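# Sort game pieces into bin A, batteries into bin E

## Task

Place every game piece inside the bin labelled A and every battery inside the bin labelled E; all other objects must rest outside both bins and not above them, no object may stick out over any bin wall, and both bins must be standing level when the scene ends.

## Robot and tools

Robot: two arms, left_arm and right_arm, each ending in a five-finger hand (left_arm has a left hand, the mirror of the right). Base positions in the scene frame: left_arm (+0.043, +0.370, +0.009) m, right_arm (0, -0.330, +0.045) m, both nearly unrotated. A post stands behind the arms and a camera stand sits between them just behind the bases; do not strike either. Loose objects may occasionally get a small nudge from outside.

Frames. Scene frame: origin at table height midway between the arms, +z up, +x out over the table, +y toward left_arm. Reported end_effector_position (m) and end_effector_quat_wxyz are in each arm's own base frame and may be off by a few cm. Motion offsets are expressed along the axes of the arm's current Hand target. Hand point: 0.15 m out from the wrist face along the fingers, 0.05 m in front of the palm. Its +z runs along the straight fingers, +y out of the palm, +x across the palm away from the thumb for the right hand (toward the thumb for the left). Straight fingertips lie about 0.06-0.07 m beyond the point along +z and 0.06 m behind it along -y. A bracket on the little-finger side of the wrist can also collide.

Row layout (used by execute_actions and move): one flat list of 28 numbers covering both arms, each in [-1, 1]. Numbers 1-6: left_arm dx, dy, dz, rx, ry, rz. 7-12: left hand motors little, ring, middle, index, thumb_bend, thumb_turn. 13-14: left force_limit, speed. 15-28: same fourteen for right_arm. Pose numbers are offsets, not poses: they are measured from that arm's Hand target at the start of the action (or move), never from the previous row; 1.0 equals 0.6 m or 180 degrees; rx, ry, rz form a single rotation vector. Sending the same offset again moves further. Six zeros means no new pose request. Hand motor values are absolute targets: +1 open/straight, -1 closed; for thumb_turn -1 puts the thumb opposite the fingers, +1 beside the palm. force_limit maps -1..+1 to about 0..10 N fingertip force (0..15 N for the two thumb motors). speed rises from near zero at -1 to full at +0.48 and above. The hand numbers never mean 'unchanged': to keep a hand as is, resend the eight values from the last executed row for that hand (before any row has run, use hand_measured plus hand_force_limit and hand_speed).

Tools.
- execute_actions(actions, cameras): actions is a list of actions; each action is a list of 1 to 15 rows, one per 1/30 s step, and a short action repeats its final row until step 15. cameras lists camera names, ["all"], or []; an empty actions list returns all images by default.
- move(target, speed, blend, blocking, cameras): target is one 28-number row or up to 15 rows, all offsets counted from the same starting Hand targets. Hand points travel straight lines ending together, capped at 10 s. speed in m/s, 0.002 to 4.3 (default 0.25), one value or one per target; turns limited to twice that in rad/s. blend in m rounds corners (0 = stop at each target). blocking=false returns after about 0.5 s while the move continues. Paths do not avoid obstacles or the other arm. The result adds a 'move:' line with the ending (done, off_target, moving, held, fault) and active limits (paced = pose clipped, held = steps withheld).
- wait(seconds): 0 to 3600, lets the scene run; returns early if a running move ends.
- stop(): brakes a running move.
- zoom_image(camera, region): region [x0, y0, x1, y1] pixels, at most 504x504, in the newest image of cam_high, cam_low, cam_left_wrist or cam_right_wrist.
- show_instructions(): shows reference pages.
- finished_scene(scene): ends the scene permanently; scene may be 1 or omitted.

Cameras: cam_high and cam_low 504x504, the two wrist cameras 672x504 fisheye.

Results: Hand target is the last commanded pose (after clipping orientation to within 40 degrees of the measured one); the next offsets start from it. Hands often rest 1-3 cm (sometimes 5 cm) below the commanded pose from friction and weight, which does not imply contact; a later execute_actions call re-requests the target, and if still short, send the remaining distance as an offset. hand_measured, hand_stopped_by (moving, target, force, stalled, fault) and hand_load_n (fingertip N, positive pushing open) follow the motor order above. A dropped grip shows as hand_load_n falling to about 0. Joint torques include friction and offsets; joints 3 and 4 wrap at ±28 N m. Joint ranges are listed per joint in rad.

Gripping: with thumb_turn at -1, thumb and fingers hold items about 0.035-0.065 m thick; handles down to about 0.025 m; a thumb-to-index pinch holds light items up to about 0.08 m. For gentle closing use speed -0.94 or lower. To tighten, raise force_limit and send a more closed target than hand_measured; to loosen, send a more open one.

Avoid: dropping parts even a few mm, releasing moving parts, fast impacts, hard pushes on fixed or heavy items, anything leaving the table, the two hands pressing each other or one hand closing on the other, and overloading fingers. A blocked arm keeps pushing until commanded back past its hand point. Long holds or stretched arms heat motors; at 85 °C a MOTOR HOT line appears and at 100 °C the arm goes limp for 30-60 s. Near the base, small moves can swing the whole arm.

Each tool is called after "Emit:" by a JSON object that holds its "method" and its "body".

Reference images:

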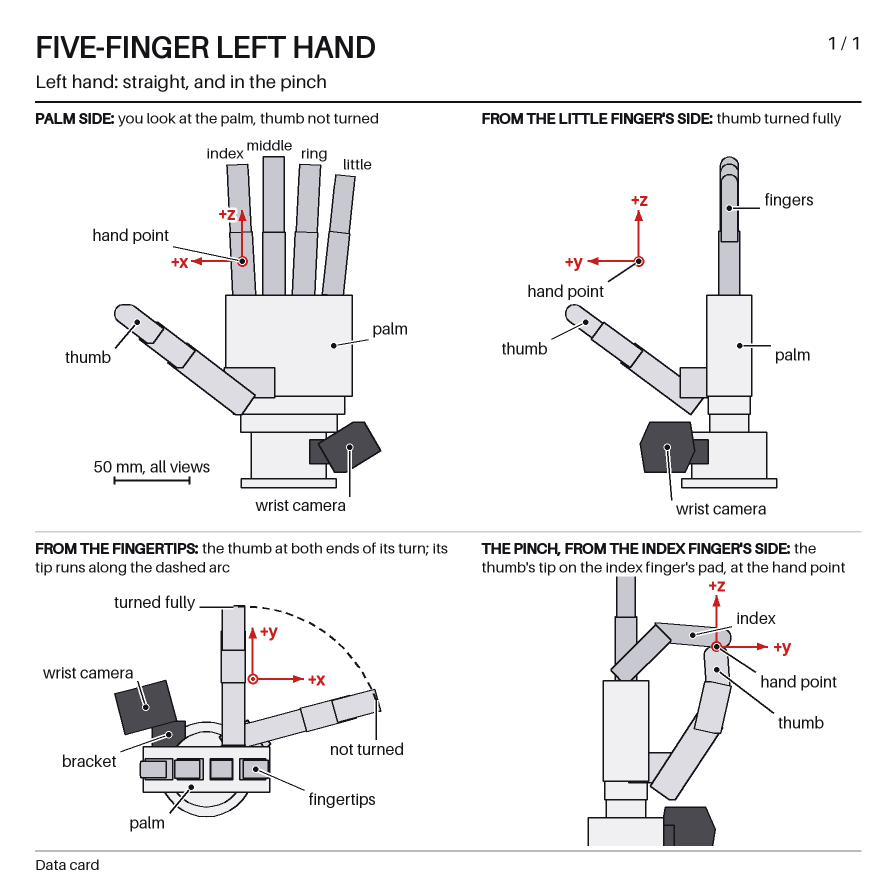

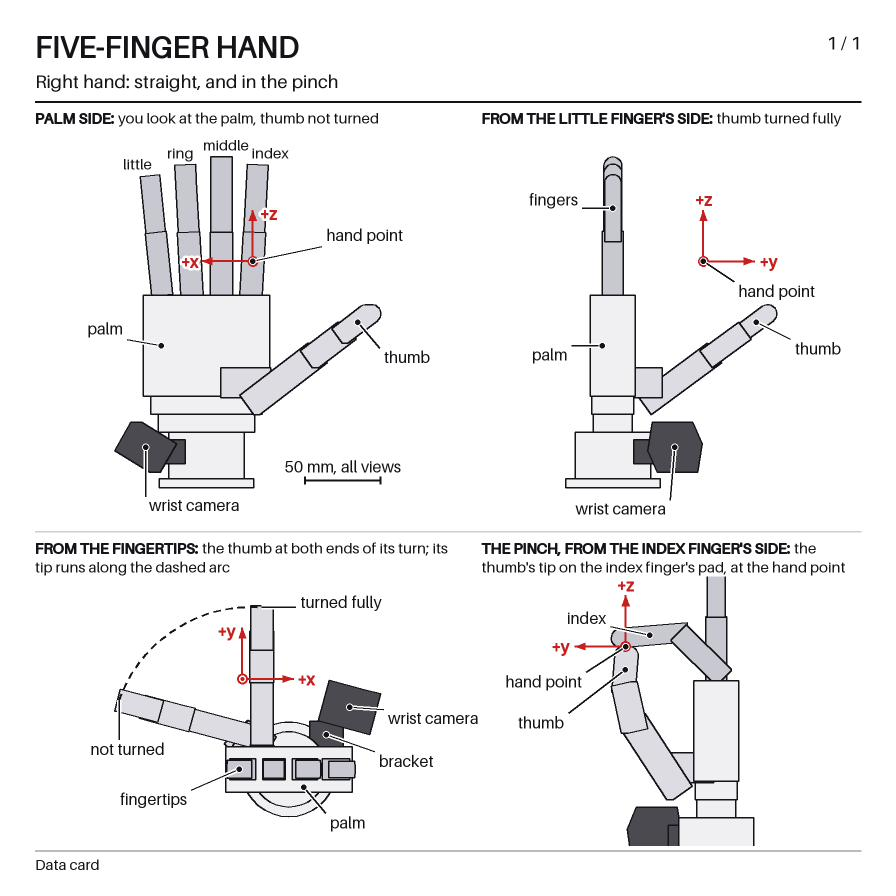

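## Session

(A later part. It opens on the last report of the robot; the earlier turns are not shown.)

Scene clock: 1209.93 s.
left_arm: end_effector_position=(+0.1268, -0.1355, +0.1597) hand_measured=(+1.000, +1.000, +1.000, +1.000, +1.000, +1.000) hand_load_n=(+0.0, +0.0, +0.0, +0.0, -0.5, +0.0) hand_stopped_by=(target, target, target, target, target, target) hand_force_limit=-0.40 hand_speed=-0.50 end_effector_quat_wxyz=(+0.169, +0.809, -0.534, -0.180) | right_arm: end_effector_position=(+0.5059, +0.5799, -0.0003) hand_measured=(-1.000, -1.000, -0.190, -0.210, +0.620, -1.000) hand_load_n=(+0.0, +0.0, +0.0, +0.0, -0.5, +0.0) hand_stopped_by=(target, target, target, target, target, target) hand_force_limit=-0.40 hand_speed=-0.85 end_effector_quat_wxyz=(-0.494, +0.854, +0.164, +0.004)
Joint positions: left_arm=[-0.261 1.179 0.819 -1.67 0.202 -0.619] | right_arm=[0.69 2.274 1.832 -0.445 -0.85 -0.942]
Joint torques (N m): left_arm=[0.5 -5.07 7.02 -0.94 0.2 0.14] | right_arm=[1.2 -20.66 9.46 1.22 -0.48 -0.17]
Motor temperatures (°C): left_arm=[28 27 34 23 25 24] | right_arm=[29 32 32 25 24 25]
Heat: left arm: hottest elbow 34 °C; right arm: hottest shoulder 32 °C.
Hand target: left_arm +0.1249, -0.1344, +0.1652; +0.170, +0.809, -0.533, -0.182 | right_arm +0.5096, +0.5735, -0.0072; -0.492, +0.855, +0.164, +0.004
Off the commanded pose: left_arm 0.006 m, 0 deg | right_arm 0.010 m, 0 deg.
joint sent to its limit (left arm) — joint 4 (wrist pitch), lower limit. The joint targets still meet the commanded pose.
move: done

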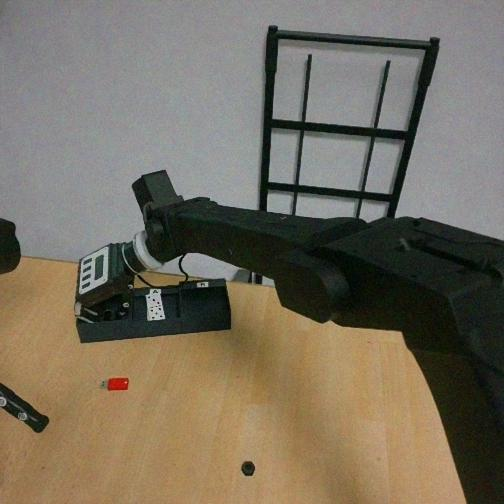

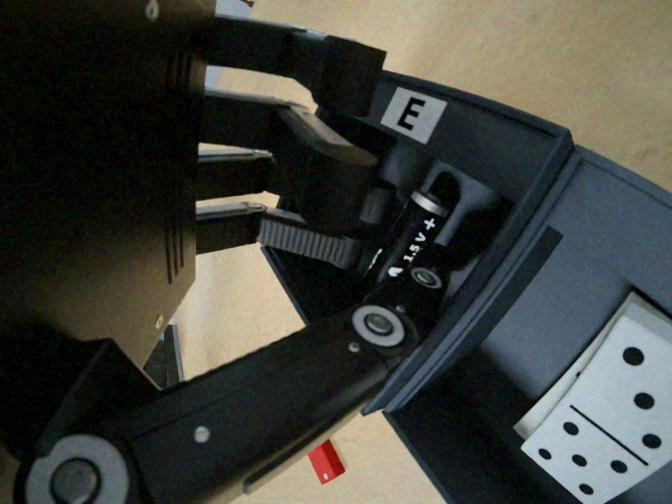

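Emit:
{"method": "move", "body": {"target": [[0,0,0,0,0,0,1,1,1,1,1,1,-0.4,-0.5, 0.0255,-0.072,-0.02,0,0,0,-1,-1,-0.19,-0.21,0.62,-1,-0.4,-0.85],[0,0,0,0,0,0,1,1,1,1,1,1,-0.4,-0.5, 0.0487,-0.165,-0.0707,0,0,0,-1,-1,-0.19,-0.21,0.62,-1,-0.4,-0.85]], "speed": 0.04, "blend": [0.01,0], "cameras": ["all"]}}

Emit:
{"method": "zoom_image", "body": {"camera": "cam_low", "region": [60, 230, 240, 350]}}

Emit:
{"method": "zoom_image", "body": {"camera": "cam_right_wrist", "region": [280, 60, 672, 452]}}

Scene clock: 1223.67 s.
left_arm: end_effector_position=(+0.1268, -0.1355, +0.1597) hand_measured=(+1.000, +1.000, +1.000, +1.000, +1.000, +1.000) hand_load_n=(+0.0, +0.0, +0.0, +0.5, +0.0, +0.5) hand_stopped_by=(target, target, target, target, target, target) hand_force_limit=-0.40 hand_speed=-0.50 end_effector_quat_wxyz=(+0.169, +0.809, -0.534, -0.180) | right_arm: end_effector_position=(+0.5031, +0.5766, +0.0628) hand_measured=(-1.000, -1.000, -0.190, -0.210, +0.620, -1.000) hand_load_n=(+0.0, +0.0, +0.0, +0.0, +0.0, +0.0) hand_stopped_by=(target, target, target, target, target, target) hand_force_limit=-0.40 hand_speed=-0.85 end_effector_quat_wxyz=(-0.478, +0.865, +0.151, -0.021)
Joint positions: left_arm=[-0.261 1.179 0.819 -1.67 0.202 -0.619] | right_arm=[0.69 2.228 1.945 -0.671 -0.845 -0.942]
Joint torques (N m): left_arm=[0.44 -5.07 7.02 -0.95 0.2 0.14] | right_arm=[2.32 -22.71 15.5 0.87 -0.36 0]
Heat: left arm: hottest elbow 34 °C; right arm: hottest shoulder 33 °C.
Hand target: left_arm +0.1249, -0.1344, +0.1652; +0.170, +0.809, -0.533, -0.182 | right_arm +0.5155, +0.5915, +0.1026; -0.492, +0.855, +0.164, +0.004
Off the commanded pose: left_arm 0.006 m, 0 deg | right_arm 0.044 m, 4 deg.
joint sent to its limit (left arm) — joint 4 (wrist pitch), lower limit. The joint targets still meet the commanded pose.
move: off_target (right_arm)

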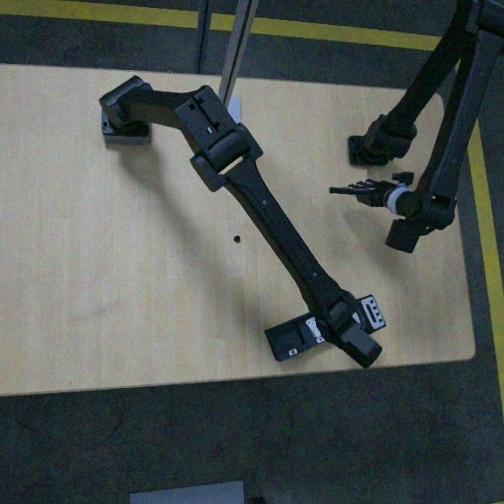

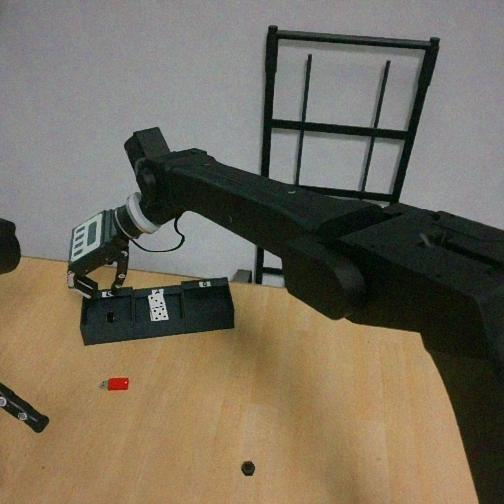

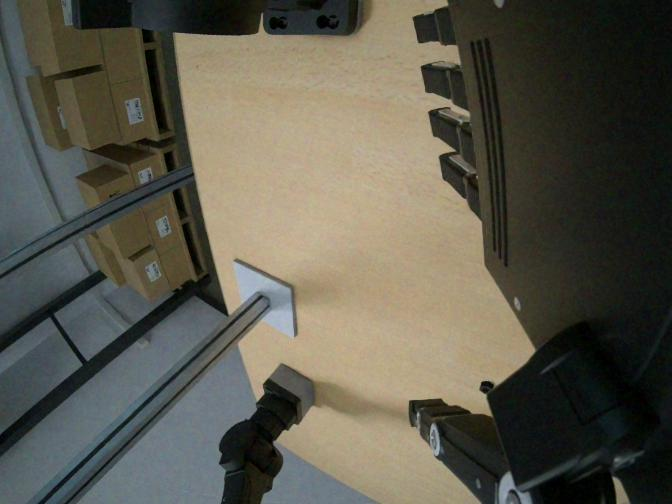

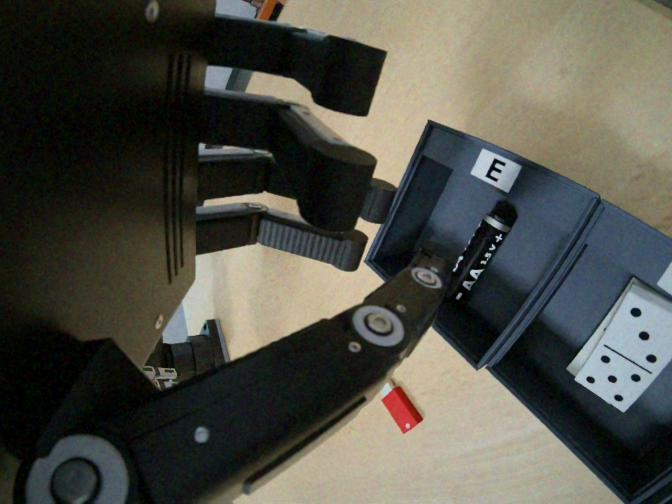

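Scaled by 2.800 from the camera's image (finer frame: 720x720).

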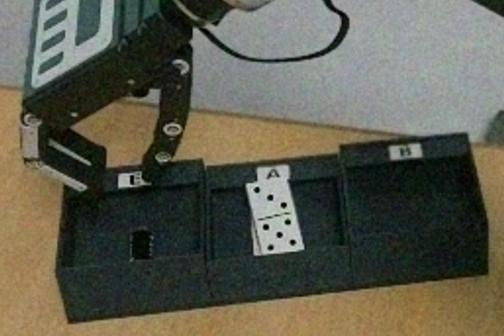

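Scaled by 1.286 from the camera's image (finer frame: 960x720).

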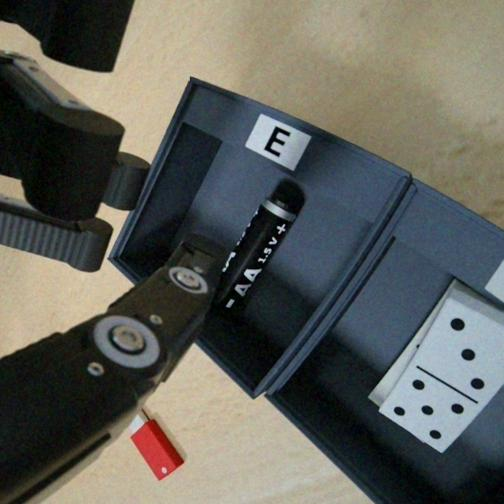

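Emit:
{"method": "move", "body": {"target": [[0,0,0,0,0,0,1,1,1,1,1,1,-0.4,-0.5, 0.014,-0.07,-0.043,0,0,0,-1,-1,-0.19,-0.21,0.62,-1,-0.4,-0.85],[0,0,0,0,0,0,1,1,1,1,1,1,-0.4,-0.5, -0.0345,-0.015,-0.195,0,0,0,-1,-1,-0.19,-0.21,0.9,-1,-0.4,-0.5]], "speed": 0.12, "blend": [0.02,0], "cameras": ["cam_low","cam_right_wrist"]}}

Emit:
{"method": "zoom_image", "body": {"camera": "cam_right_wrist", "region": [350, 100, 600, 350]}}

Scene clock: 1236.87 s.
left_arm: end_effector_position=(+0.1268, -0.1355, +0.1597) hand_measured=(+1.000, +1.000, +1.000, +1.000, +1.000, +1.000) hand_load_n=(-0.5, +0.0, +0.0, +0.0, +0.0, +0.0) hand_stopped_by=(target, target, target, target, target, target) hand_force_limit=-0.40 hand_speed=-0.50 end_effector_quat_wxyz=(+0.169, +0.809, -0.534, -0.180) | right_arm: end_effector_position=(+0.5143, +0.4944, +0.1583) hand_measured=(-1.000, -1.000, -0.190, -0.210, +0.900, -1.000) hand_load_n=(+0.0, +0.0, +0.0, +0.0, +0.0, +0.0) hand_stopped_by=(target, target, target, target, target, target) hand_force_limit=-0.40 hand_speed=-0.50 end_effector_quat_wxyz=(-0.491, +0.857, +0.158, +0.000)
Joint positions: left_arm=[-0.261 1.179 0.819 -1.67 0.202 -0.619] | right_arm=[0.584 2.031 1.865 -0.832 -0.906 -1.066]
Joint torques (N m): left_arm=[0.38 -5.07 7.04 -0.95 0.2 0.14] | right_arm=[1.79 -20.72 9.91 0.72 -0.64 -0.17]
Heat: left arm: hottest elbow 34 °C; right arm: hottest shoulder 33 °C.
Hand target: left_arm +0.1249, -0.1344, +0.1652; +0.170, +0.809, -0.533, -0.182 | right_arm +0.5114, +0.4912, +0.1672; -0.492, +0.855, +0.164, +0.004
Off the commanded pose: left_arm 0.006 m, 0 deg | right_arm 0.010 m, 1 deg.
joint sent to its limit (left arm) — joint 4 (wrist pitch), lower limit. The joint targets still meet the commanded pose.
move: done

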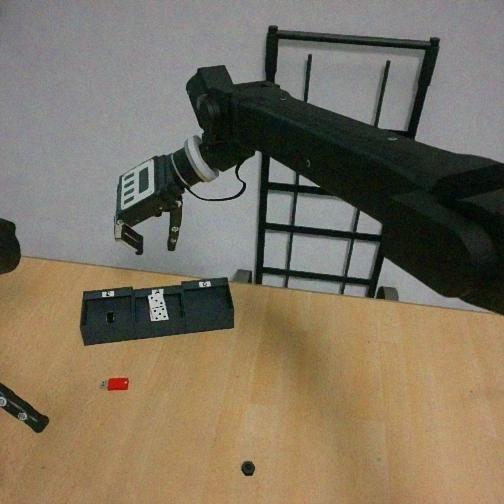

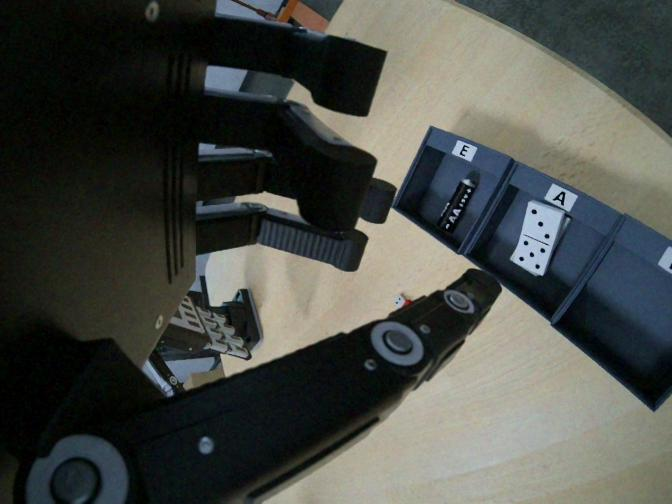

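Scaled by 2.016 from the camera's image (finer frame: 960x720).

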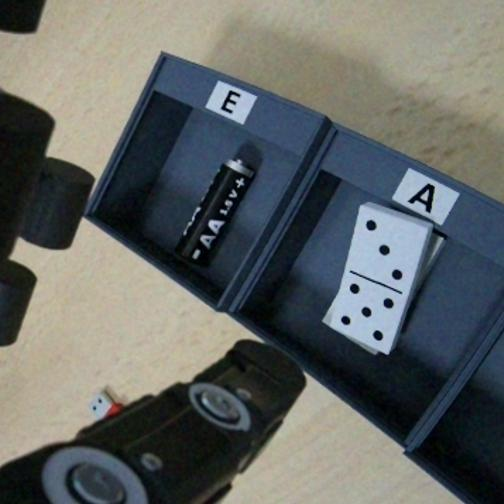

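Emit:
{"method": "move", "body": {"target": [0,0,0,0,0,0,1,1,1,1,1,1,-0.4,-0.5, -0.1708,0.1338,-0.2832,0,0,0,-1,-1,-0.19,-0.21,0.9,-1,-0.4,-0.5], "speed": 0.2, "cameras": ["cam_high","cam_low"]}}

Emit:
{"method": "zoom_image", "body": {"camera": "cam_high", "region": [200, 220, 390, 370]}}

Emit:
{"method": "zoom_image", "body": {"camera": "cam_low", "region": [60, 260, 260, 480]}}

Scene clock: 1243.83 s.
left_arm: end_effector_position=(+0.1268, -0.1355, +0.1597) hand_measured=(+1.000, +1.000, +1.000, +1.000, +1.000, +1.000) hand_load_n=(+0.5, +0.0, +0.0, +0.0, +0.0, +0.0) hand_stopped_by=(target, target, target, target, target, target) hand_force_limit=-0.40 hand_speed=-0.50 end_effector_quat_wxyz=(+0.169, +0.809, -0.534, -0.180) | right_arm: end_effector_position=(+0.4665, +0.2814, +0.1658) hand_measured=(-1.000, -1.000, -0.190, -0.210, +0.900, -1.000) hand_load_n=(+0.0, +0.0, +0.0, +0.0, +0.0, +0.0) hand_stopped_by=(target, target, target, target, target, target) hand_force_limit=-0.40 hand_speed=-0.50 end_effector_quat_wxyz=(-0.491, +0.857, +0.156, +0.002)
Joint positions: left_arm=[-0.261 1.179 0.819 -1.67 0.202 -0.619] | right_arm=[0.295 1.728 1.465 -1.113 -1.014 -1.528]
Joint torques (N m): left_arm=[0.38 -5.07 7.04 -0.95 0.2 0.14] | right_arm=[2.14 -14.86 9.73 0.17 -0.8 -0.16]
Heat: left arm: hottest elbow 34 °C; right arm: hottest shoulder 33 °C.
Hand target: left_arm +0.1249, -0.1344, +0.1652; +0.170, +0.809, -0.533, -0.182 | right_arm +0.4635, +0.2827, +0.1700; -0.492, +0.855, +0.164, +0.004
Off the commanded pose: left_arm 0.006 m, 0 deg | right_arm 0.005 m, 1 deg.
joint sent to its limit (left arm) — joint 4 (wrist pitch), lower limit. The joint targets still meet the commanded pose.
move: done

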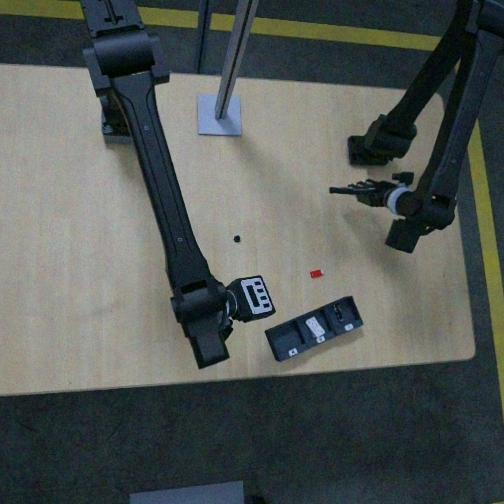

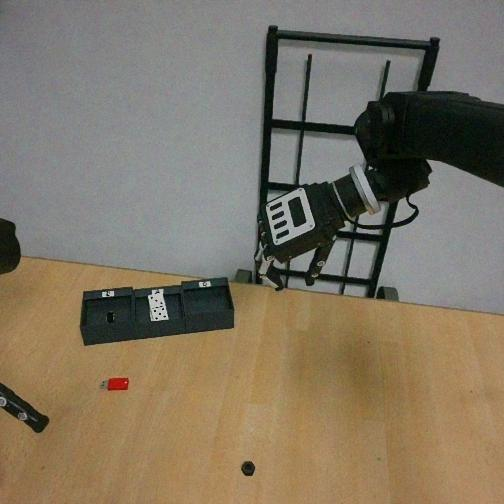

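Scaled by 2.653 from the camera's image (finer frame: 720x720).

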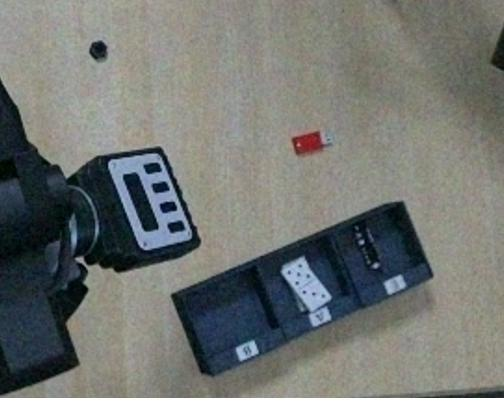

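Scaled by 2.291 from the camera's image (finer frame: 720x720).

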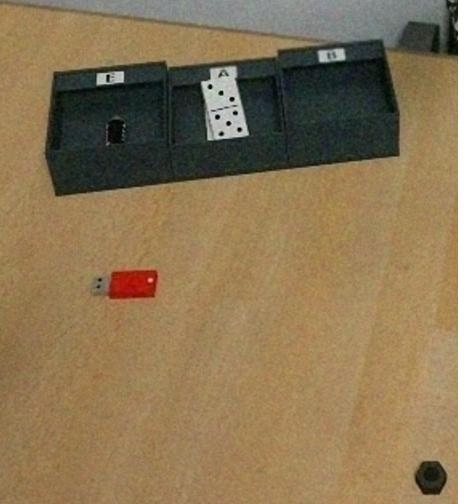

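Emit:
{"method": "finished_scene", "body": {}}

The scene is finished: the task was done.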